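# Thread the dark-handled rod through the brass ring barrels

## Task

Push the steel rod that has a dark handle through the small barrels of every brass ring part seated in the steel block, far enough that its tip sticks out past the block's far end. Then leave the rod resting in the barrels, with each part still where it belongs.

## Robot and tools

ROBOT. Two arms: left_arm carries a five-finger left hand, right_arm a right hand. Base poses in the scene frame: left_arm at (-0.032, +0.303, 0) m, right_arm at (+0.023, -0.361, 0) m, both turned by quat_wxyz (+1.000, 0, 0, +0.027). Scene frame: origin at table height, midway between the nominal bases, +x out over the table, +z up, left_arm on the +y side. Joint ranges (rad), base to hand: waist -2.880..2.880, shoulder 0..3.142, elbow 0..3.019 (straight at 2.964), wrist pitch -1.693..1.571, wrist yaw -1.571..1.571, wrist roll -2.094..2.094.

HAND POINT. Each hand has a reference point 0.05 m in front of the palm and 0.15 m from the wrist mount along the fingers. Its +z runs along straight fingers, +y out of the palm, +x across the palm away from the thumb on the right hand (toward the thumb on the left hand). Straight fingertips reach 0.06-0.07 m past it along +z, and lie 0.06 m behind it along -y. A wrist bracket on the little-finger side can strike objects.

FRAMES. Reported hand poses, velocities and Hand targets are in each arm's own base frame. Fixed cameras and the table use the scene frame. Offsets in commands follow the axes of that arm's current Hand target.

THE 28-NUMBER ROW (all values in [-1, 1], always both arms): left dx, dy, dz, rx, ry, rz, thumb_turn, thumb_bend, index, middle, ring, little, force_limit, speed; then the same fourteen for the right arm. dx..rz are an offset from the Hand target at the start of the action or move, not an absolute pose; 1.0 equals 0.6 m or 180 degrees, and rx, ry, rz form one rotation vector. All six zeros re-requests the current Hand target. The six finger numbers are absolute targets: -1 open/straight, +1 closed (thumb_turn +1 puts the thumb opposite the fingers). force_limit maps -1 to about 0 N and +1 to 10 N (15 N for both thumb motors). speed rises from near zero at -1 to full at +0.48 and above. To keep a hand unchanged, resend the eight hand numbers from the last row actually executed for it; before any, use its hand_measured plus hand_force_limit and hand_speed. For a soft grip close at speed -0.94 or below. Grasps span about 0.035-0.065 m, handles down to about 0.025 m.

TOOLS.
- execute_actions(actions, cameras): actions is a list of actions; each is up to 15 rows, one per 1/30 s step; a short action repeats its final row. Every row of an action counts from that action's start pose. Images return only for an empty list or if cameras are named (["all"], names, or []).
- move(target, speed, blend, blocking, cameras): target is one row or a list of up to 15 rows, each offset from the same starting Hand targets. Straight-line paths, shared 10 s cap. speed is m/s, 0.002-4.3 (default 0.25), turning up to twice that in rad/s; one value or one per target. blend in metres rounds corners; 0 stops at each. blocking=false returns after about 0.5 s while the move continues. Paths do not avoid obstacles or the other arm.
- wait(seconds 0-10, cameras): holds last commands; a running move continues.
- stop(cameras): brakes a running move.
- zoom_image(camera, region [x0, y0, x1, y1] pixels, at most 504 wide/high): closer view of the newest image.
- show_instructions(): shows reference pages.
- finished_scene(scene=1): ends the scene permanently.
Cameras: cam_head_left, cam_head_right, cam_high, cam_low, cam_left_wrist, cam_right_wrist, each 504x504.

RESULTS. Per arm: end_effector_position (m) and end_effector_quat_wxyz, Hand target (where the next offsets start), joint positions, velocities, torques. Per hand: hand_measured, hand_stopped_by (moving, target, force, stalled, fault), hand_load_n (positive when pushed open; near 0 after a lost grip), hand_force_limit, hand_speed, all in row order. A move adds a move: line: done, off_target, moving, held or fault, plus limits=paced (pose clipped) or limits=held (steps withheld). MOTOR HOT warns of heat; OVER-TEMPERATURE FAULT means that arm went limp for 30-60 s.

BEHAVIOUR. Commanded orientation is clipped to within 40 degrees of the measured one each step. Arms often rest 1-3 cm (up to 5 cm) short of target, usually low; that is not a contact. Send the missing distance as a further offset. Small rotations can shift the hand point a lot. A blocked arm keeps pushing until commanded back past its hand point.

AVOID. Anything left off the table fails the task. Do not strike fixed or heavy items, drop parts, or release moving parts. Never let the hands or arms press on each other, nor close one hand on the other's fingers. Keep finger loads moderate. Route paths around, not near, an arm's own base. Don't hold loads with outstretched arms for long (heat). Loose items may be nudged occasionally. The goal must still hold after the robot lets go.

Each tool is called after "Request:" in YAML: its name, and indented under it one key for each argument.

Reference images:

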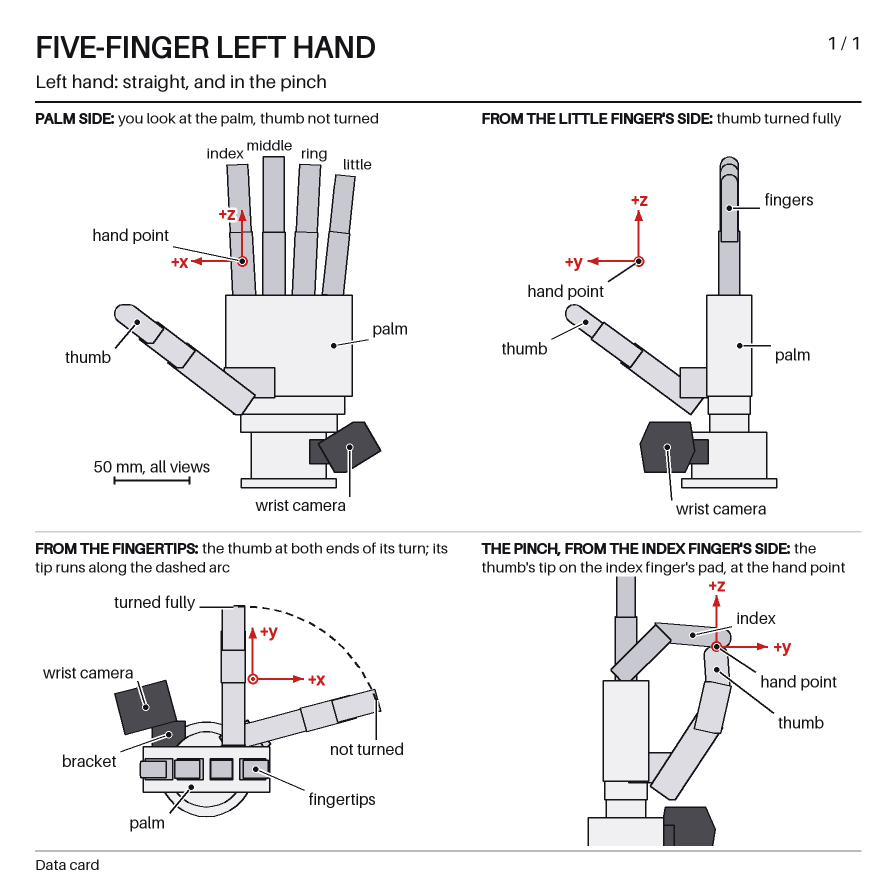

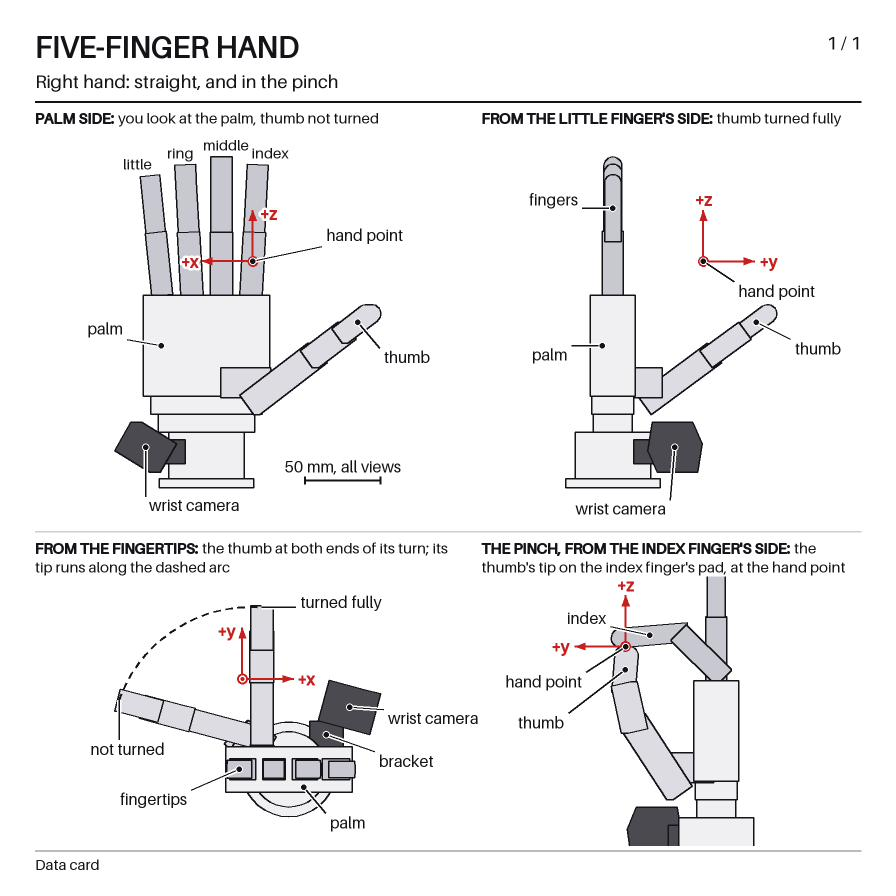

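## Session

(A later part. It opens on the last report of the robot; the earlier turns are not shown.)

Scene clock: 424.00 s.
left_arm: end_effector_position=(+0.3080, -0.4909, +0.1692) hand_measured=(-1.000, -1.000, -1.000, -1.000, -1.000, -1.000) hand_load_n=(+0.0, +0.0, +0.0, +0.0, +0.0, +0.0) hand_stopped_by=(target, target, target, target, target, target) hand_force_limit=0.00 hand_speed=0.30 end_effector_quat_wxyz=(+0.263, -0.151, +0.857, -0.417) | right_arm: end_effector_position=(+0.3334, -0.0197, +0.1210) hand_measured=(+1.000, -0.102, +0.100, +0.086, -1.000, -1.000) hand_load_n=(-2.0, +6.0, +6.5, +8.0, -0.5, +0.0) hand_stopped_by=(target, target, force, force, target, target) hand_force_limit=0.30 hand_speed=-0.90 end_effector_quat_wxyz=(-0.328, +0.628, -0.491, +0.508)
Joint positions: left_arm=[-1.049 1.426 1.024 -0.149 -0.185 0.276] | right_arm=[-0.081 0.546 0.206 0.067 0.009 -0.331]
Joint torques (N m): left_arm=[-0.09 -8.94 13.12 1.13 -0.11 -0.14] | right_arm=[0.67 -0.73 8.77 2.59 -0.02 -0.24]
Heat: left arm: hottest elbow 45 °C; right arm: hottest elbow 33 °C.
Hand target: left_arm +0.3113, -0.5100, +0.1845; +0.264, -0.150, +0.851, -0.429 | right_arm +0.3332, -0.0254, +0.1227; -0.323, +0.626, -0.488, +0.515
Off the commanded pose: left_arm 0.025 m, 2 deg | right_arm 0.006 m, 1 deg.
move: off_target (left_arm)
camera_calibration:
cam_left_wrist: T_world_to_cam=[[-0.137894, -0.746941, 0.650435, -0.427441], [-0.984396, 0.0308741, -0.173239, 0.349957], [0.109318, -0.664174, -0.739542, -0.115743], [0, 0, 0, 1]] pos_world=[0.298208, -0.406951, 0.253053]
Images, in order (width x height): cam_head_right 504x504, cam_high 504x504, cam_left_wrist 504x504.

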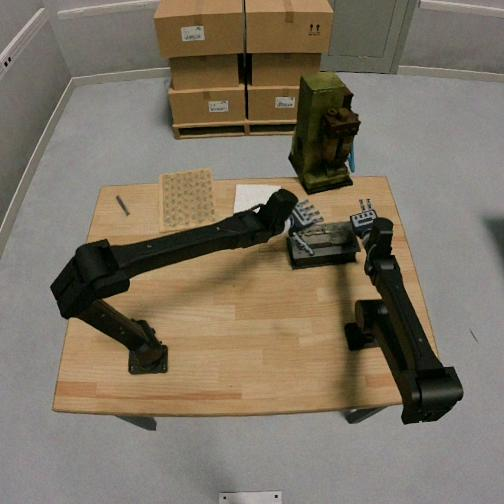

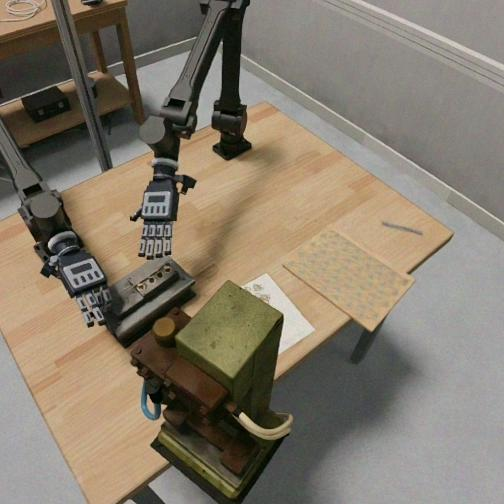

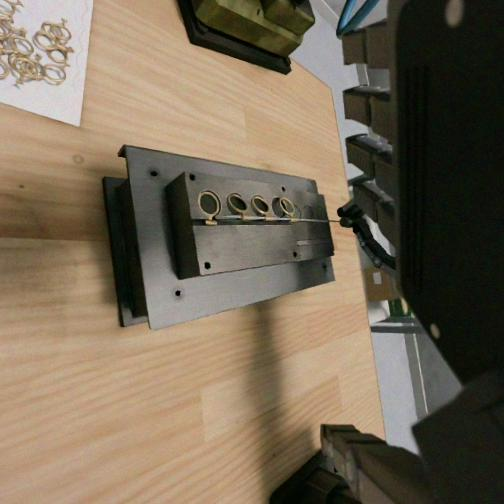

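Request:
move:
  target: [0,0,0,0,0,0,-1,-1,-1,-1,-1,-1,0.0,0.3,-0.02988,-0.00995,-0.00311,0,0,0,1,-0.1,0.25,0.25,-1,-1,0.3,-0.9]
  speed: 0.03
  cameras: ["cam_left_wrist","cam_high","cam_head_right"]

Request:
zoom_image:
  camera: "cam_left_wrist"
  region: [200, 180, 326, 240]

Request:
zoom_image:
  camera: "cam_high"
  region: [132, 265, 166, 293]

Request:
zoom_image:
  camera: "cam_head_right"
  region: [304, 220, 334, 238]

Scene clock: 425.90 s.
left_arm: end_effector_position=(+0.3080, -0.4909, +0.1692) hand_measured=(-1.000, -1.000, -1.000, -1.000, -1.000, -1.000) hand_load_n=(+0.0, +0.0, -0.5, +0.0, +0.0, +0.0) hand_stopped_by=(target, target, target, target, target, target) hand_force_limit=0.00 hand_speed=0.30 end_effector_quat_wxyz=(+0.263, -0.151, +0.857, -0.417) | right_arm: end_effector_position=(+0.3338, -0.0113, +0.1220) hand_measured=(+1.000, -0.102, +0.100, +0.086, -1.000, -1.000) hand_load_n=(-2.0, +6.0, +3.5, +9.5, +0.0, +0.0) hand_stopped_by=(target, target, force, force, target, target) hand_force_limit=0.30 hand_speed=-0.90 end_effector_quat_wxyz=(-0.316, +0.628, -0.488, +0.517)
Joint positions: left_arm=[-1.049 1.426 1.024 -0.149 -0.185 0.276] | right_arm=[0.004 0.543 0.206 0.067 0.113 -0.331]
Joint torques (N m): left_arm=[-0.03 -8.94 13.12 1.11 -0.11 -0.15] | right_arm=[2.96 -0.85 8.7 2.33 0.28 0.12]
Heat: left arm: hottest elbow 45 °C; right arm: hottest elbow 33 °C.
Hand target: left_arm +0.3113, -0.5100, +0.1845; +0.264, -0.150, +0.851, -0.429 | right_arm +0.3333, -0.0064, +0.1227; -0.323, +0.626, -0.488, +0.515
Off the commanded pose: left_arm 0.025 m, 2 deg | right_arm 0.005 m, 1 deg.
move: off_target (left_arm)
camera_calibration:
cam_left_wrist: T_world_to_cam=[[-0.137894, -0.746941, 0.650435, -0.427441], [-0.984396, 0.0308741, -0.173239, 0.349957], [0.109318, -0.664174, -0.739542, -0.115743], [0, 0, 0, 1]] pos_world=[0.298208, -0.406951, 0.253053]
Images, in order (width x height): cam_head_right 504x504, cam_high 504x504, cam_left_wrist 504x504.

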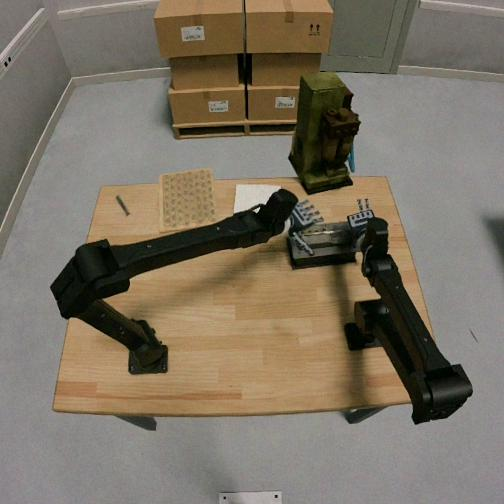

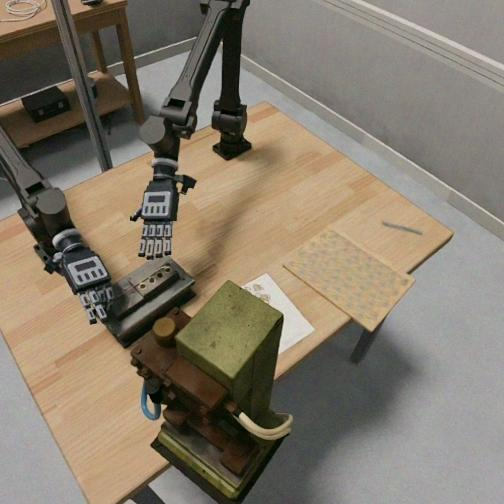

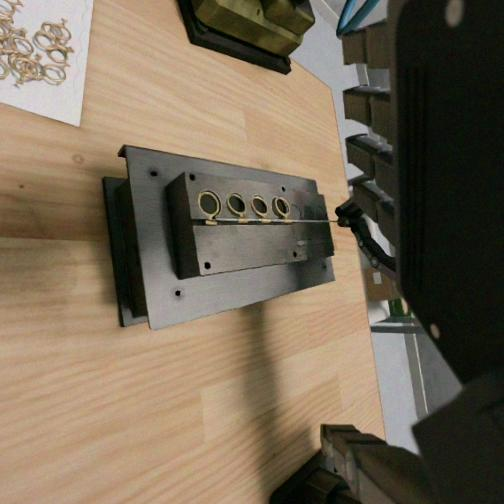

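Scaled by 4.000 from the camera's 504x504 image, which has a finer 720x720 frame.

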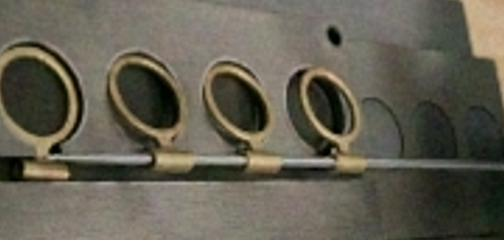

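Scaled by 14.824 from the camera's 504x504 image, which has a finer 720x720 frame.

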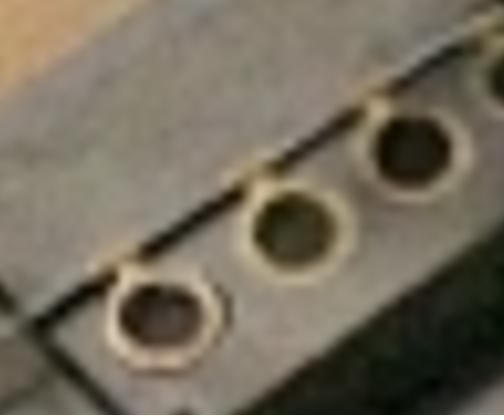

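Scaled by 16.800 from the camera's 504x504 image, which has a finer 720x720 frame.

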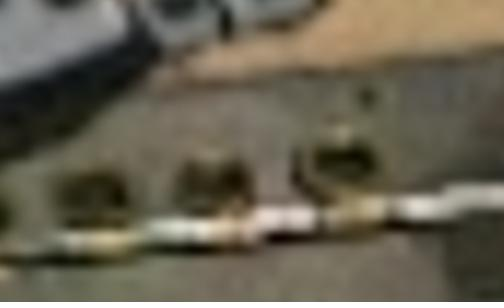

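Request:
move:
  target: [0,0,0,0,0,0,-1,-1,-1,-1,-1,-1,0.0,0.3,-0.00472,-0.00157,-0.00049,0,0,0,1,-0.1,0.25,0.25,-1,-1,0.3,-0.9]
  speed: 0.03
  cameras: ["cam_left_wrist","cam_high","cam_head_right"]

Request:
zoom_image:
  camera: "cam_left_wrist"
  region: [190, 190, 308, 240]

Request:
zoom_image:
  camera: "cam_high"
  region: [132, 265, 166, 293]

Request:
zoom_image:
  camera: "cam_head_right"
  region: [304, 220, 334, 238]

Scene clock: 427.30 s.
left_arm: end_effector_position=(+0.3080, -0.4909, +0.1692) hand_measured=(-1.000, -1.000, -1.000, -1.000, -1.000, -1.000) hand_load_n=(-0.5, +0.0, +0.0, +0.0, +0.0, +0.0) hand_stopped_by=(target, target, target, target, target, target) hand_force_limit=0.00 hand_speed=0.30 end_effector_quat_wxyz=(+0.263, -0.151, +0.857, -0.417) | right_arm: end_effector_position=(+0.3338, -0.0087, +0.1221) hand_measured=(+1.000, -0.102, +0.100, +0.086, -1.000, -1.000) hand_load_n=(-2.0, +6.0, +3.5, +9.5, +0.0, +0.0) hand_stopped_by=(target, target, force, force, target, target) hand_force_limit=0.30 hand_speed=-0.90 end_effector_quat_wxyz=(-0.315, +0.629, -0.486, +0.518)
Joint positions: left_arm=[-1.049 1.426 1.024 -0.149 -0.185 0.276] | right_arm=[0.023 0.543 0.206 0.067 0.131 -0.331]
Joint torques (N m): left_arm=[-0.15 -9 13.15 1.11 -0.11 -0.14] | right_arm=[3.08 -0.67 8.73 2.28 0.24 0.18]
Heat: left arm: hottest elbow 45 °C; right arm: hottest elbow 33 °C.
Hand target: left_arm +0.3113, -0.5100, +0.1845; +0.264, -0.150, +0.851, -0.429 | right_arm +0.3333, -0.0033, +0.1227; -0.323, +0.626, -0.488, +0.515
Off the commanded pose: left_arm 0.025 m, 2 deg | right_arm 0.005 m, 1 deg.
move: off_target (left_arm)
camera_calibration:
cam_left_wrist: T_world_to_cam=[[-0.137894, -0.746941, 0.650435, -0.427441], [-0.984396, 0.0308741, -0.173239, 0.349957], [0.109318, -0.664174, -0.739542, -0.115743], [0, 0, 0, 1]] pos_world=[0.298208, -0.406951, 0.253053]
Images, in order (width x height): cam_head_right 504x504, cam_high 504x504, cam_left_wrist 504x504.

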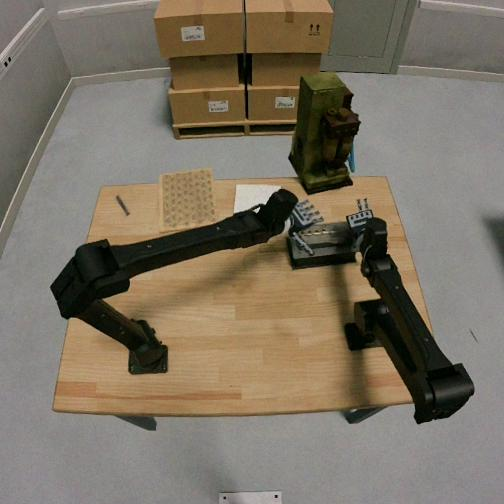

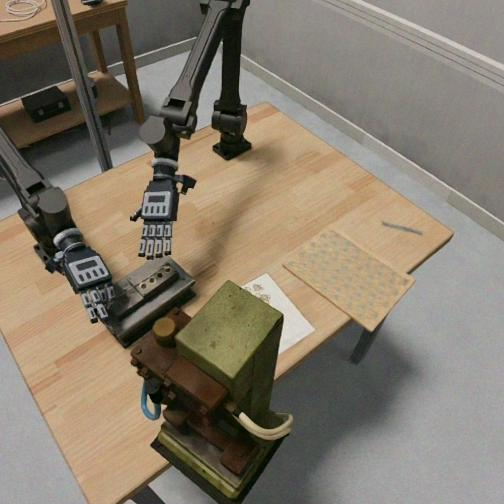

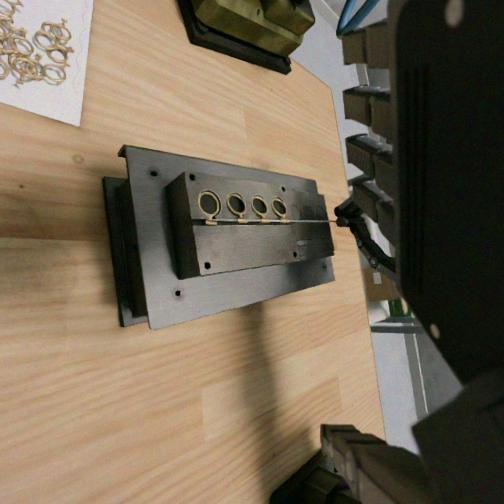

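Scaled by 4.271 from the camera's 504x504 image, which has a finer 720x720 frame.

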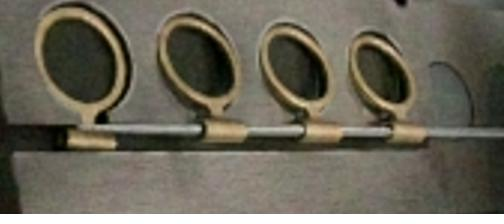

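Scaled by 14.824 from the camera's 504x504 image, which has a finer 720x720 frame.

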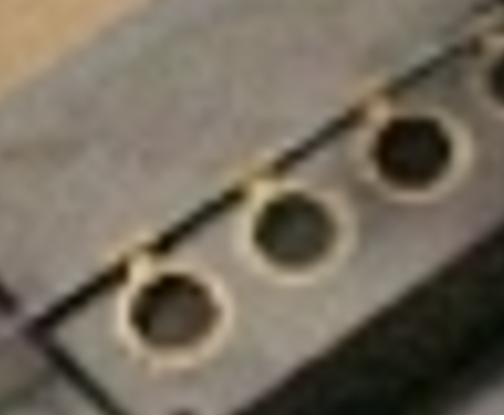

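Scaled by 16.800 from the camera's 504x504 image, which has a finer 720x720 frame.

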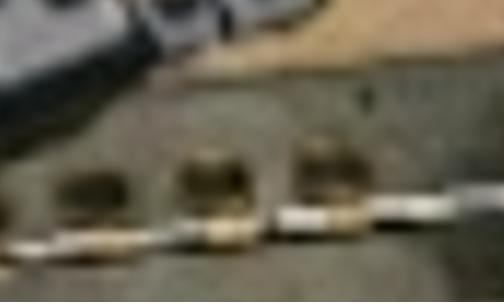

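Request:
zoom_image:
  camera: "cam_left_wrist"
  region: [260, 180, 386, 250]

Request:
wait:
  seconds: 0.05
  cameras: ["cam_low","cam_head_left","cam_head_right","cam_right_wrist"]

Request:
zoom_image:
  camera: "cam_low"
  region: [180, 220, 330, 320]

Scaled by 4.000 from the camera's 504x504 image, which has a finer 720x720 frame.

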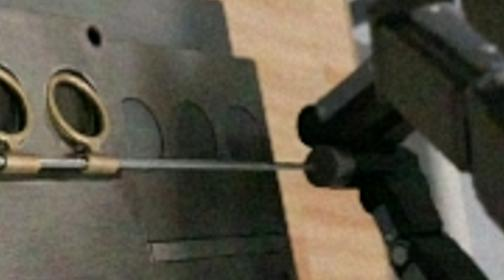

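Scene clock: 428.03 s.
left_arm: end_effector_position=(+0.3080, -0.4909, +0.1692) hand_measured=(-1.000, -1.000, -1.000, -1.000, -1.000, -1.000) hand_load_n=(+0.0, +0.0, +0.0, +0.0, +0.0, +0.0) hand_stopped_by=(target, target, target, target, target, target) hand_force_limit=0.00 hand_speed=0.30 end_effector_quat_wxyz=(+0.263, -0.151, +0.857, -0.417) | right_arm: end_effector_position=(+0.3338, -0.0088, +0.1221) hand_measured=(+1.000, -0.102, +0.100, +0.086, -1.000, -1.000) hand_load_n=(-2.0, +6.0, +3.0, +9.5, +0.0, +0.0) hand_stopped_by=(target, target, force, force, target, target) hand_force_limit=0.30 hand_speed=-0.90 end_effector_quat_wxyz=(-0.314, +0.629, -0.486, +0.519)
Joint positions: left_arm=[-1.049 1.426 1.024 -0.149 -0.185 0.276] | right_arm=[0.023 0.543 0.206 0.067 0.131 -0.331]
Joint torques (N m): left_arm=[-0.09 -8.94 13.12 1.11 -0.11 -0.14] | right_arm=[3.25 -0.73 8.7 2.33 0.24 0.18]
Heat: left arm: hottest elbow 45 °C; right arm: hottest elbow 33 °C.
Hand target: left_arm +0.3113, -0.5100, +0.1845; +0.264, -0.150, +0.851, -0.429 | right_arm +0.3333, -0.0034, +0.1227; -0.323, +0.626, -0.488, +0.515
Off the commanded pose: left_arm 0.025 m, 2 deg | right_arm 0.005 m, 1 deg.
wait: 0.07 s; at rest from the start
camera_calibration:
cam_right_wrist: T_world_to_cam=[[-0.257167, -0.536007, -0.804091, 0.182393], [-0.576531, 0.752875, -0.317478, 0.232951], [0.77555, 0.381938, -0.502639, -0.0819405], [0, 0, 0, 1]] pos_world=[0.244758, -0.0463227, 0.179431]
Images, in order (width x height): cam_head_left 504x504, cam_head_right 504x504, cam_low 504x504, cam_right_wrist 504x504.

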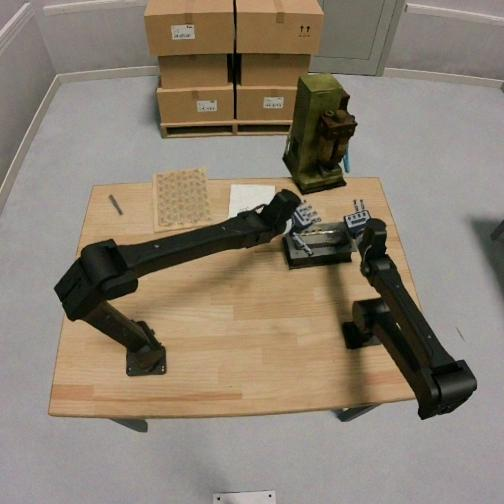

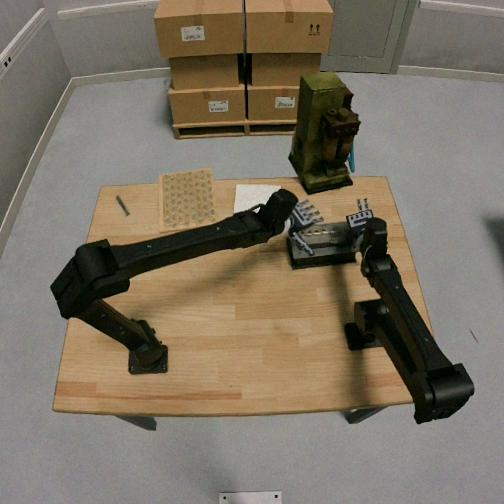

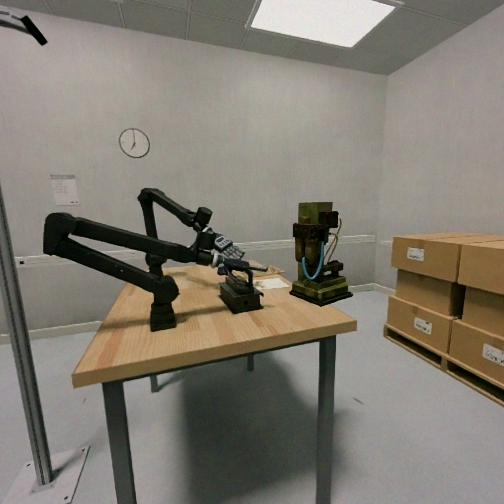

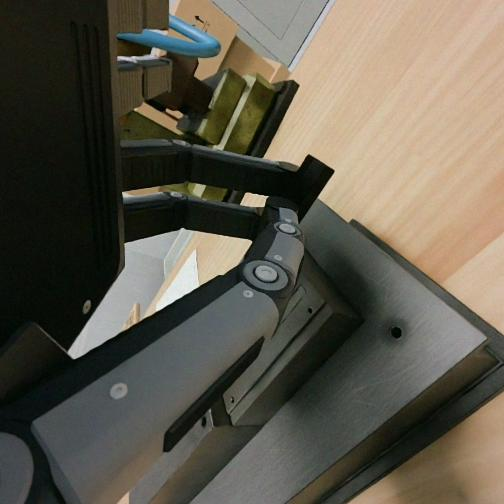

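Scaled by 3.360 from the camera's 504x504 image, which has a finer 720x720 frame.

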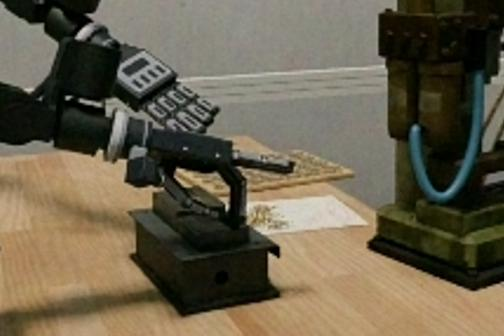

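Request:
wait:
  seconds: 0.05
  cameras: ["cam_left_wrist","cam_high"]

Request:
zoom_image:
  camera: "cam_left_wrist"
  region: [190, 205, 260, 235]

Request:
zoom_image:
  camera: "cam_left_wrist"
  region: [300, 195, 370, 245]

Request:
zoom_image:
  camera: "cam_high"
  region: [100, 255, 170, 305]

Scene clock: 428.80 s.
left_arm: end_effector_position=(+0.3080, -0.4909, +0.1692) hand_measured=(-1.000, -1.000, -1.000, -1.000, -1.000, -1.000) hand_load_n=(+0.0, +0.0, -0.5, +0.0, +0.0, +0.0) hand_stopped_by=(target, target, target, target, target, target) hand_force_limit=0.00 hand_speed=0.30 end_effector_quat_wxyz=(+0.263, -0.151, +0.857, -0.417) | right_arm: end_effector_position=(+0.3338, -0.0088, +0.1221) hand_measured=(+1.000, -0.102, +0.100, +0.086, -1.000, -1.000) hand_load_n=(-2.0, +6.0, +3.5, +9.5, +0.0, +0.0) hand_stopped_by=(target, target, force, force, target, target) hand_force_limit=0.30 hand_speed=-0.90 end_effector_quat_wxyz=(-0.314, +0.629, -0.486, +0.519)
Joint positions: left_arm=[-1.049 1.426 1.024 -0.149 -0.185 0.276] | right_arm=[0.023 0.543 0.206 0.067 0.131 -0.331]
Joint torques (N m): left_arm=[-0.03 -8.94 13.15 1.11 -0.11 -0.14] | right_arm=[3.02 -0.44 8.77 2.29 0.25 0.18]
Heat: left arm: hottest elbow 45 °C; right arm: hottest elbow 32 °C.
Hand target: left_arm +0.3113, -0.5100, +0.1845; +0.264, -0.150, +0.851, -0.429 | right_arm +0.3333, -0.0034, +0.1227; -0.323, +0.626, -0.488, +0.515
Off the commanded pose: left_arm 0.025 m, 2 deg | right_arm 0.005 m, 1 deg.
wait: 0.07 s; at rest from the start
camera_calibration:
cam_left_wrist: T_world_to_cam=[[-0.137894, -0.746941, 0.650435, -0.427441], [-0.984396, 0.0308741, -0.173239, 0.349957], [0.109318, -0.664174, -0.739542, -0.115743], [0, 0, 0, 1]] pos_world=[0.298208, -0.406951, 0.253053]
Images, in order (width x height): cam_high 504x504, cam_left_wrist 504x504.

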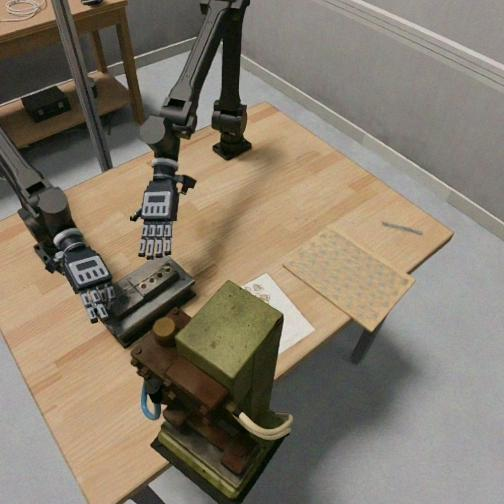

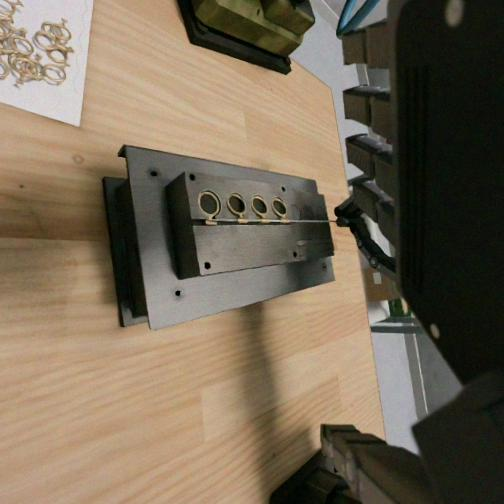

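Scaled by 7.200 from the camera's 504x504 image, which has a finer 720x720 frame.

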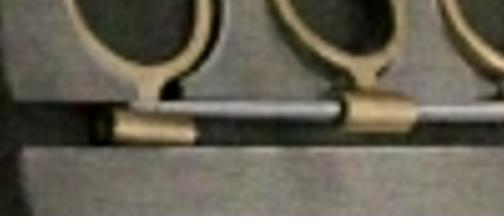

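Scaled by 7.200 from the camera's 504x504 image, which has a finer 720x720 frame.

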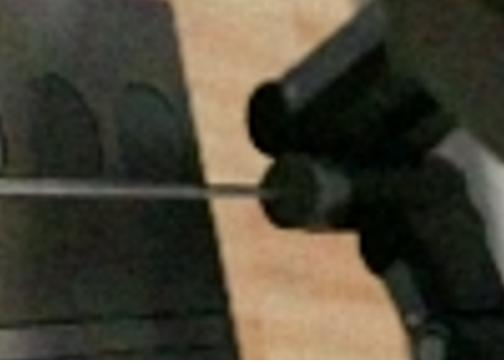

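Scaled by 7.200 from the camera's 504x504 image, which has a finer 720x720 frame.

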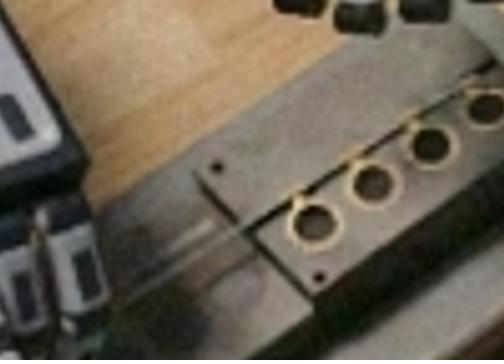

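Request:
move:
  target: [0,0,0,0,0,0,-1,-1,-1,-1,-1,-1,0.0,0.3,0.01887,0.00628,0.00196,0.00009,0.00386,-0.01333,1,-0.1,0.25,0.25,-1,-1,0.3,-0.9]
  speed: 0.03
  cameras: ["cam_left_wrist","cam_high"]

Request:
zoom_image:
  camera: "cam_left_wrist"
  region: [190, 190, 308, 240]

Request:
zoom_image:
  camera: "cam_high"
  region: [132, 265, 166, 293]

Scene clock: 431.00 s.
left_arm: end_effector_position=(+0.3080, -0.4909, +0.1692) hand_measured=(-1.000, -1.000, -1.000, -1.000, -1.000, -1.000) hand_load_n=(-0.5, +0.0, +0.0, +0.0, +0.0, +0.0) hand_stopped_by=(target, target, target, target, target, target) hand_force_limit=0.00 hand_speed=0.30 end_effector_quat_wxyz=(+0.263, -0.151, +0.857, -0.417) | right_arm: end_effector_position=(+0.3332, -0.0092, +0.1205) hand_measured=(+1.000, -0.102, +0.100, +0.086, -1.000, -1.000) hand_load_n=(-1.5, +5.0, +5.0, +7.5, -0.5, +0.0) hand_stopped_by=(target, target, force, force, target, target) hand_force_limit=0.30 hand_speed=-0.90 end_effector_quat_wxyz=(-0.315, +0.634, -0.481, +0.517)
Joint positions: left_arm=[-1.049 1.426 1.024 -0.149 -0.185 0.276] | right_arm=[0.012 0.543 0.204 0.067 0.11 -0.344]
Joint torques (N m): left_arm=[-0.03 -9 13.11 1.1 -0.11 -0.14] | right_arm=[0.73 -0.62 8.8 2.66 -0.03 -0.26]
Heat: left arm: hottest elbow 45 °C; right arm: hottest elbow 32 °C.
Hand target: left_arm +0.3113, -0.5100, +0.1845; +0.264, -0.150, +0.851, -0.429 | right_arm +0.3333, -0.0154, +0.1227; -0.309, +0.633, -0.477, +0.526
Off the commanded pose: left_arm 0.025 m, 2 deg | right_arm 0.007 m, 1 deg.
move: off_target (left_arm)
camera_calibration:
cam_left_wrist: T_world_to_cam=[[-0.137894, -0.746941, 0.650435, -0.427441], [-0.984396, 0.0308741, -0.173239, 0.349957], [0.109318, -0.664174, -0.739542, -0.115743], [0, 0, 0, 1]] pos_world=[0.298208, -0.406951, 0.253053]
Images, in order (width x height): cam_high 504x504, cam_left_wrist 504x504.

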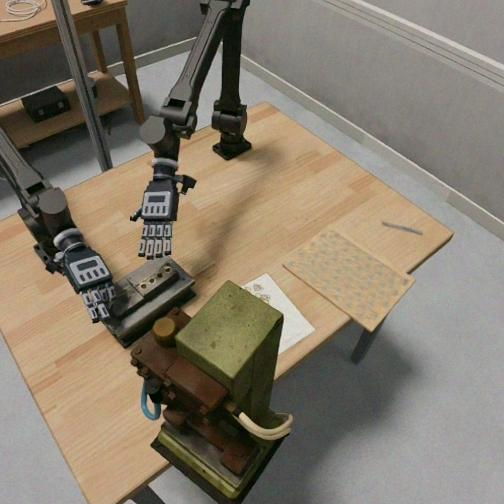

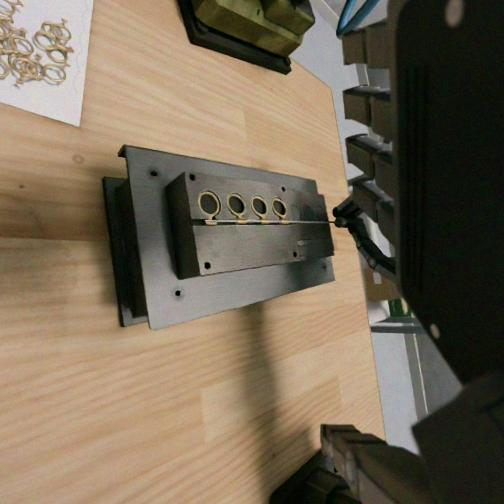

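Scaled by 4.271 from the camera's 504x504 image, which has a finer 720x720 frame.

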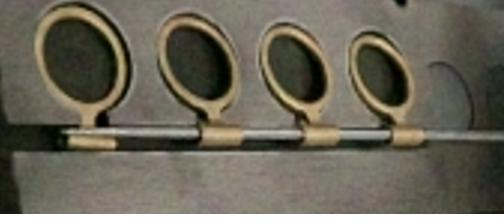

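Scaled by 14.824 from the camera's 504x504 image, which has a finer 720x720 frame.

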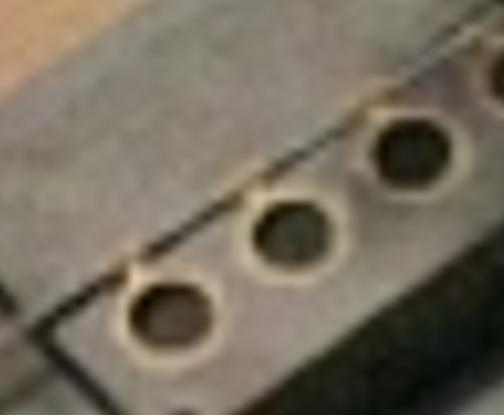

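Request:
move:
  target: [0,0,0,0,0,0,-1,-1,-1,-1,-1,-1,0.0,0.3,0.01858,0.0071,0.00221,0,0,0,1,-0.1,0.25,0.25,-1,-1,0.3,-0.9]
  speed: 0.03
  cameras: ["cam_left_wrist","cam_high"]

Request:
zoom_image:
  camera: "cam_left_wrist"
  region: [190, 190, 308, 240]

Request:
zoom_image:
  camera: "cam_high"
  region: [132, 265, 166, 293]

Scene clock: 432.40 s.
left_arm: end_effector_position=(+0.3080, -0.4909, +0.1692) hand_measured=(-1.000, -1.000, -1.000, -1.000, -1.000, -1.000) hand_load_n=(-0.5, +0.0, +0.0, +0.0, +0.0, +0.0) hand_stopped_by=(target, target, target, target, target, target) hand_force_limit=0.00 hand_speed=0.30 end_effector_quat_wxyz=(+0.263, -0.151, +0.857, -0.417) | right_arm: end_effector_position=(+0.3326, -0.0218, +0.1203) hand_measured=(+1.000, -0.102, +0.100, +0.086, -1.000, -1.000) hand_load_n=(-1.0, +4.5, +6.0, +7.0, +0.0, +0.0) hand_stopped_by=(target, target, force, force, target, target) hand_force_limit=0.30 hand_speed=-0.90 end_effector_quat_wxyz=(-0.313, +0.635, -0.480, +0.517)
Joint positions: left_arm=[-1.049 1.426 1.024 -0.149 -0.185 0.276] | right_arm=[-0.062 0.543 0.204 0.067 0.04 -0.368]
Joint torques (N m): left_arm=[-0.03 -8.94 13.11 1.13 -0.11 -0.15] | right_arm=[0.79 -0.38 8.81 2.89 -0.1 -0.23]
Heat: left arm: hottest elbow 45 °C; right arm: hottest elbow 32 °C.
Hand target: left_arm +0.3113, -0.5100, +0.1845; +0.264, -0.150, +0.851, -0.429 | right_arm +0.3333, -0.0273, +0.1227; -0.309, +0.633, -0.477, +0.526
Off the commanded pose: left_arm 0.025 m, 2 deg | right_arm 0.006 m, 1 deg.
move: off_target (left_arm)
camera_calibration:
cam_left_wrist: T_world_to_cam=[[-0.137894, -0.746941, 0.650435, -0.427441], [-0.984396, 0.0308741, -0.173239, 0.349957], [0.109318, -0.664174, -0.739542, -0.115743], [0, 0, 0, 1]] pos_world=[0.298208, -0.406951, 0.253053]
Images, in order (width x height): cam_high 504x504, cam_left_wrist 504x504.

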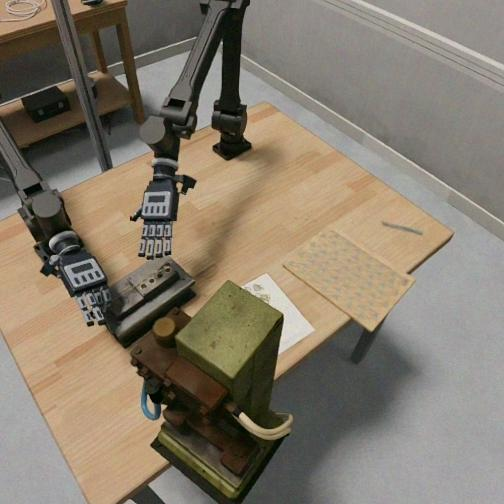

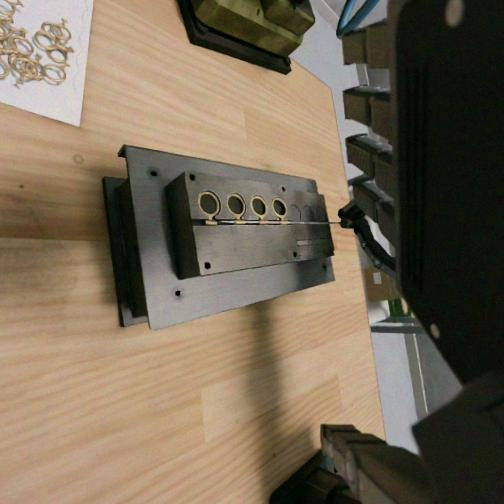

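Scaled by 4.271 from the camera's 504x504 image, which has a finer 720x720 frame.

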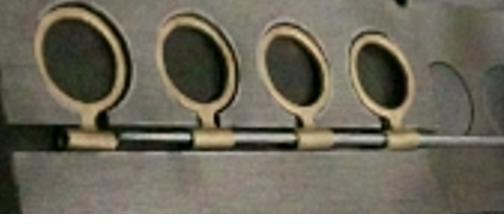

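Scaled by 14.824 from the camera's 504x504 image, which has a finer 720x720 frame.

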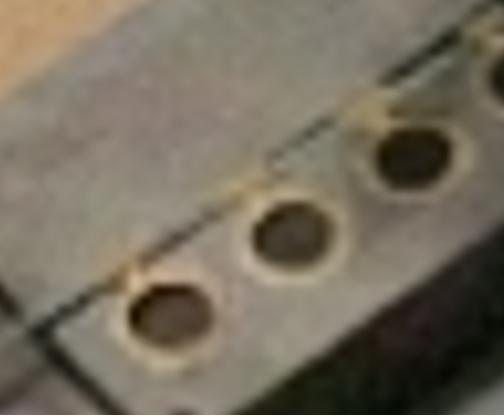

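Request:
zoom_image:
  camera: "cam_left_wrist"
  region: [195, 205, 265, 235]

Request:
zoom_image:
  camera: "cam_left_wrist"
  region: [255, 205, 325, 235]

Request:
zoom_image:
  camera: "cam_left_wrist"
  region: [300, 195, 370, 245]

Scaled by 7.200 from the camera's 504x504 image, which has a finer 720x720 frame.

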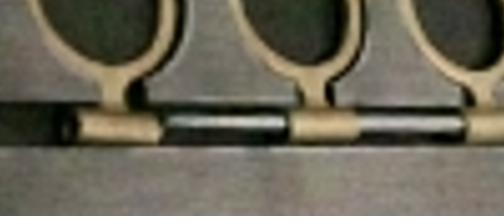

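Scaled by 7.200 from the camera's 504x504 image, which has a finer 720x720 frame.

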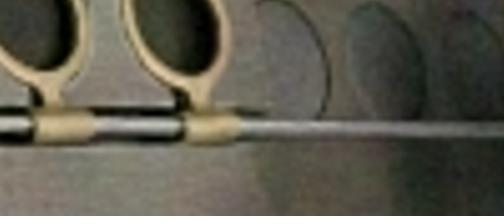

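Scaled by 7.200 from the camera's 504x504 image, which has a finer 720x720 frame.

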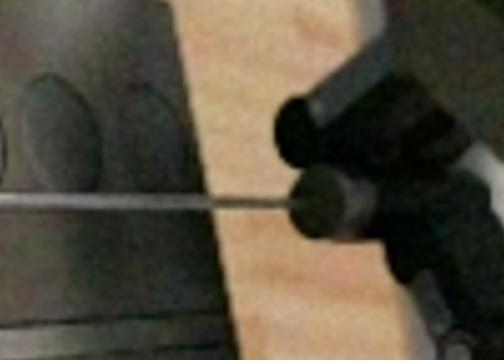

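Request:
wait:
  seconds: 0.05
  cameras: ["cam_low","cam_right_wrist","cam_head_left"]

Request:
zoom_image:
  camera: "cam_low"
  region: [215, 250, 275, 300]

Request:
zoom_image:
  camera: "cam_right_wrist"
  region: [200, 150, 420, 330]

Scene clock: 433.57 s.
left_arm: end_effector_position=(+0.3080, -0.4909, +0.1692) hand_measured=(-1.000, -1.000, -1.000, -1.000, -1.000, -1.000) hand_load_n=(+0.0, +0.0, +0.0, +0.0, +0.0, -0.5) hand_stopped_by=(target, target, target, target, target, target) hand_force_limit=0.00 hand_speed=0.30 end_effector_quat_wxyz=(+0.263, -0.151, +0.857, -0.417) | right_arm: end_effector_position=(+0.3326, -0.0220, +0.1203) hand_measured=(+1.000, -0.102, +0.100, +0.086, -1.000, -1.000) hand_load_n=(-0.5, +4.5, +6.0, +7.0, +0.0, +0.0) hand_stopped_by=(target, target, force, force, target, target) hand_force_limit=0.30 hand_speed=-0.90 end_effector_quat_wxyz=(-0.313, +0.635, -0.480, +0.517)
Joint positions: left_arm=[-1.049 1.426 1.024 -0.149 -0.185 0.276] | right_arm=[-0.063 0.543 0.204 0.067 0.04 -0.369]
Joint torques (N m): left_arm=[-0.03 -9 13.12 1.13 -0.11 -0.14] | right_arm=[1.03 -0.5 8.77 2.85 -0.11 -0.21]
Heat: left arm: hottest elbow 45 °C; right arm: hottest elbow 32 °C.
Hand target: left_arm +0.3113, -0.5100, +0.1845; +0.264, -0.150, +0.851, -0.429 | right_arm +0.3333, -0.0274, +0.1227; -0.309, +0.633, -0.477, +0.526
Off the commanded pose: left_arm 0.025 m, 2 deg | right_arm 0.006 m, 1 deg.
wait: 0.07 s; at rest from the start
camera_calibration:
cam_right_wrist: T_world_to_cam=[[-0.254888, -0.548255, -0.796523, 0.171624], [-0.587871, 0.74188, -0.322524, 0.245666], [0.76775, 0.386046, -0.511399, -0.073174], [0, 0, 0, 1]] pos_world=[0.244344, -0.0599129, 0.178514]
Images, in order (width x height): cam_head_left 504x504, cam_low 504x504, cam_right_wrist 504x504.

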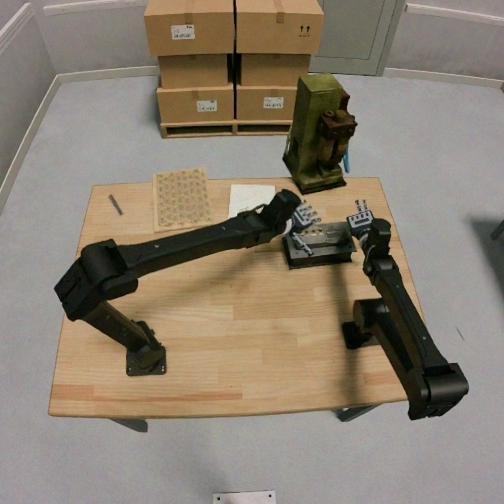

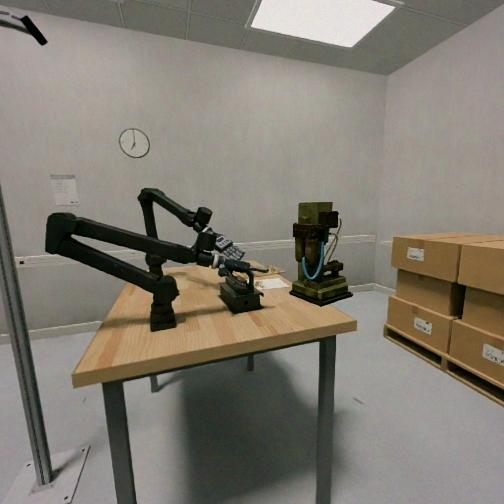

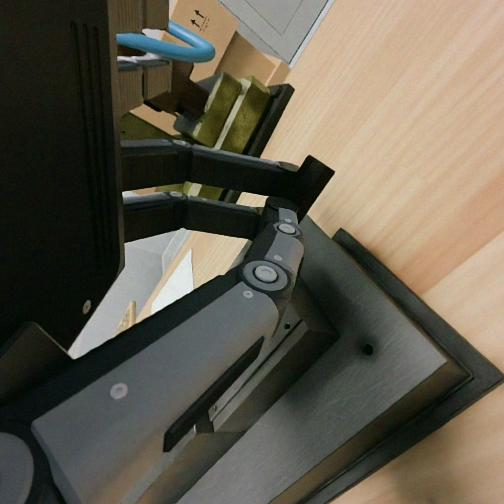

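Scaled by 8.400 from the camera's 504x504 image, which has a finer 720x720 frame.

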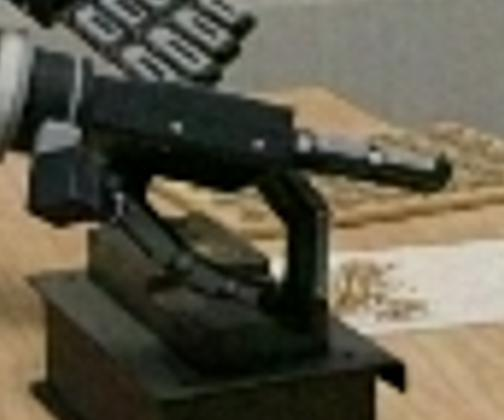

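Scaled by 2.291 from the camera's 504x504 image, which has a finer 720x720 frame.

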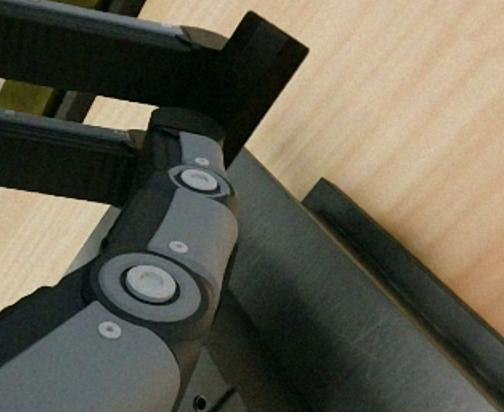

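Request:
move:
  target: [0,0,0,0,0,0,-1,-1,-1,-1,-1,-1,0.0,0.3,-0.01548,-0.00591,-0.00184,-0.00007,-0.00232,0.00801,1,-0.1,0.25,0.25,-1,-1,0.3,-0.9]
  speed: 0.03
  cameras: ["cam_left_wrist"]

Request:
zoom_image:
  camera: "cam_left_wrist"
  region: [190, 190, 308, 240]

Request:
zoom_image:
  camera: "cam_left_wrist"
  region: [195, 205, 265, 235]

Scene clock: 434.77 s.
left_arm: end_effector_position=(+0.3080, -0.4909, +0.1692) hand_measured=(-1.000, -1.000, -1.000, -1.000, -1.000, -1.000) hand_load_n=(-0.5, +0.0, +0.0, +0.0, -0.5, +0.0) hand_stopped_by=(target, target, target, target, target, target) hand_force_limit=0.00 hand_speed=0.30 end_effector_quat_wxyz=(+0.263, -0.151, +0.857, -0.417) | right_arm: end_effector_position=(+0.3325, -0.0228, +0.1203) hand_measured=(+1.000, -0.102, +0.100, +0.086, -1.000, -1.000) hand_load_n=(-1.5, +5.5, +4.0, +8.5, +0.0, +0.0) hand_stopped_by=(target, target, force, force, target, target) hand_force_limit=0.30 hand_speed=-0.90 end_effector_quat_wxyz=(-0.308, +0.633, -0.483, +0.521)
Joint positions: left_arm=[-1.049 1.426 1.024 -0.149 -0.185 0.276] | right_arm=[-0.051 0.543 0.204 0.067 0.065 -0.367]
Joint torques (N m): left_arm=[-0.03 -8.94 13.15 1.1 -0.11 -0.14] | right_arm=[2.96 -0.44 8.88 2.44 0.22 0.16]
Heat: left arm: hottest elbow 45 °C; right arm: hottest elbow 32 °C.
Hand target: left_arm +0.3113, -0.5100, +0.1845; +0.264, -0.150, +0.851, -0.429 | right_arm +0.3333, -0.0174, +0.1227; -0.317, +0.629, -0.484, +0.520
Off the commanded pose: left_arm 0.025 m, 2 deg | right_arm 0.006 m, 1 deg.
move: off_target (left_arm)
camera_calibration:
cam_left_wrist: T_world_to_cam=[[-0.137894, -0.746941, 0.650435, -0.427441], [-0.984396, 0.0308741, -0.173239, 0.349957], [0.109318, -0.664174, -0.739542, -0.115743], [0, 0, 0, 1]] pos_world=[0.298208, -0.406951, 0.253053]
Images, in order (width x height): cam_left_wrist 504x504.

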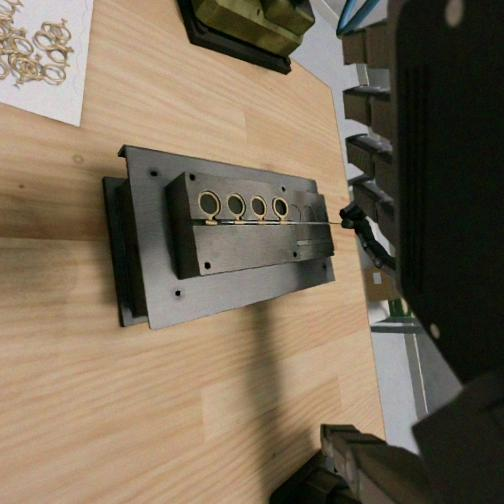

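Scaled by 4.271 from the camera's 504x504 image, which has a finer 720x720 frame.

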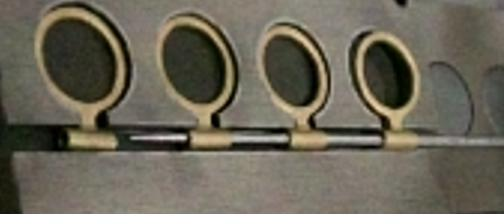

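Scaled by 7.200 from the camera's 504x504 image, which has a finer 720x720 frame.

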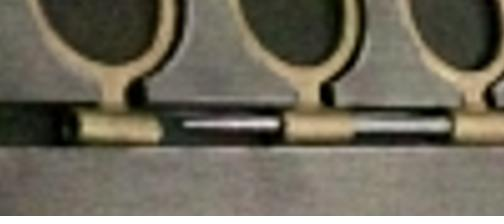

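Request:
move:
  target: [0,0,0,0,0,0,-1,-1,-1,-1,-1,-1,0.0,0.3,-0.00939,-0.00332,-0.00105,0,0,0,1,-0.1,0.25,0.25,-1,-1,0.3,-0.9]
  speed: 0.03
  cameras: ["cam_left_wrist"]

Request:
zoom_image:
  camera: "cam_left_wrist"
  region: [190, 190, 308, 240]

Request:
zoom_image:
  camera: "cam_left_wrist"
  region: [195, 205, 265, 235]

Scene clock: 436.07 s.
left_arm: end_effector_position=(+0.3080, -0.4909, +0.1692) hand_measured=(-1.000, -1.000, -1.000, -1.000, -1.000, -1.000) hand_load_n=(+0.0, +0.0, +0.0, +0.0, +0.0, +0.0) hand_stopped_by=(target, target, target, target, target, target) hand_force_limit=0.00 hand_speed=0.30 end_effector_quat_wxyz=(+0.263, -0.151, +0.857, -0.417) | right_arm: end_effector_position=(+0.3328, -0.0176, +0.1204) hand_measured=(+1.000, -0.102, +0.100, +0.086, -1.000, -1.000) hand_load_n=(-2.0, +6.0, +3.5, +9.0, +0.0, +0.0) hand_stopped_by=(target, target, force, force, target, target) hand_force_limit=0.30 hand_speed=-0.90 end_effector_quat_wxyz=(-0.307, +0.633, -0.483, +0.522)
Joint positions: left_arm=[-1.049 1.426 1.024 -0.149 -0.185 0.276] | right_arm=[-0.015 0.543 0.204 0.067 0.101 -0.359]
Joint torques (N m): left_arm=[0.03 -9 13.12 1.11 -0.11 -0.14] | right_arm=[3.08 -0.56 8.81 2.48 0.18 0.18]
Heat: left arm: hottest elbow 45 °C; right arm: hottest elbow 32 °C.
Hand target: left_arm +0.3113, -0.5100, +0.1845; +0.264, -0.150, +0.851, -0.429 | right_arm +0.3333, -0.0114, +0.1227; -0.317, +0.629, -0.484, +0.520
Off the commanded pose: left_arm 0.025 m, 2 deg | right_arm 0.007 m, 1 deg.
move: off_target (left_arm)
camera_calibration:
cam_left_wrist: T_world_to_cam=[[-0.137894, -0.746941, 0.650435, -0.427441], [-0.984396, 0.0308741, -0.173239, 0.349957], [0.109318, -0.664174, -0.739542, -0.115743], [0, 0, 0, 1]] pos_world=[0.298208, -0.406951, 0.253053]
Images, in order (width x height): cam_left_wrist 504x504.

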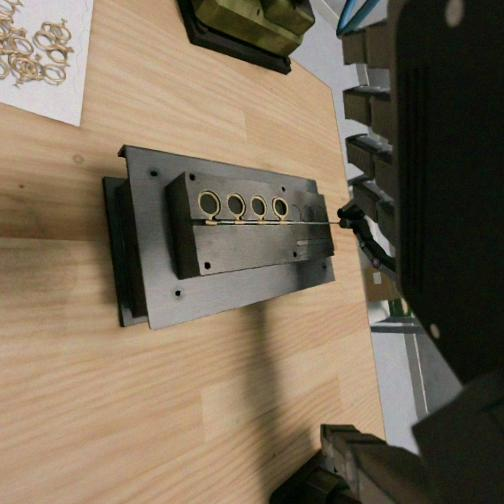

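Scaled by 4.271 from the camera's 504x504 image, which has a finer 720x720 frame.

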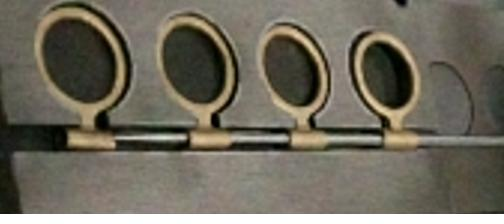

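Scaled by 7.200 from the camera's 504x504 image, which has a finer 720x720 frame.

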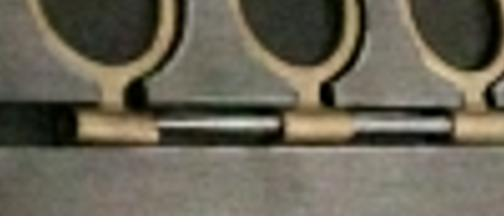

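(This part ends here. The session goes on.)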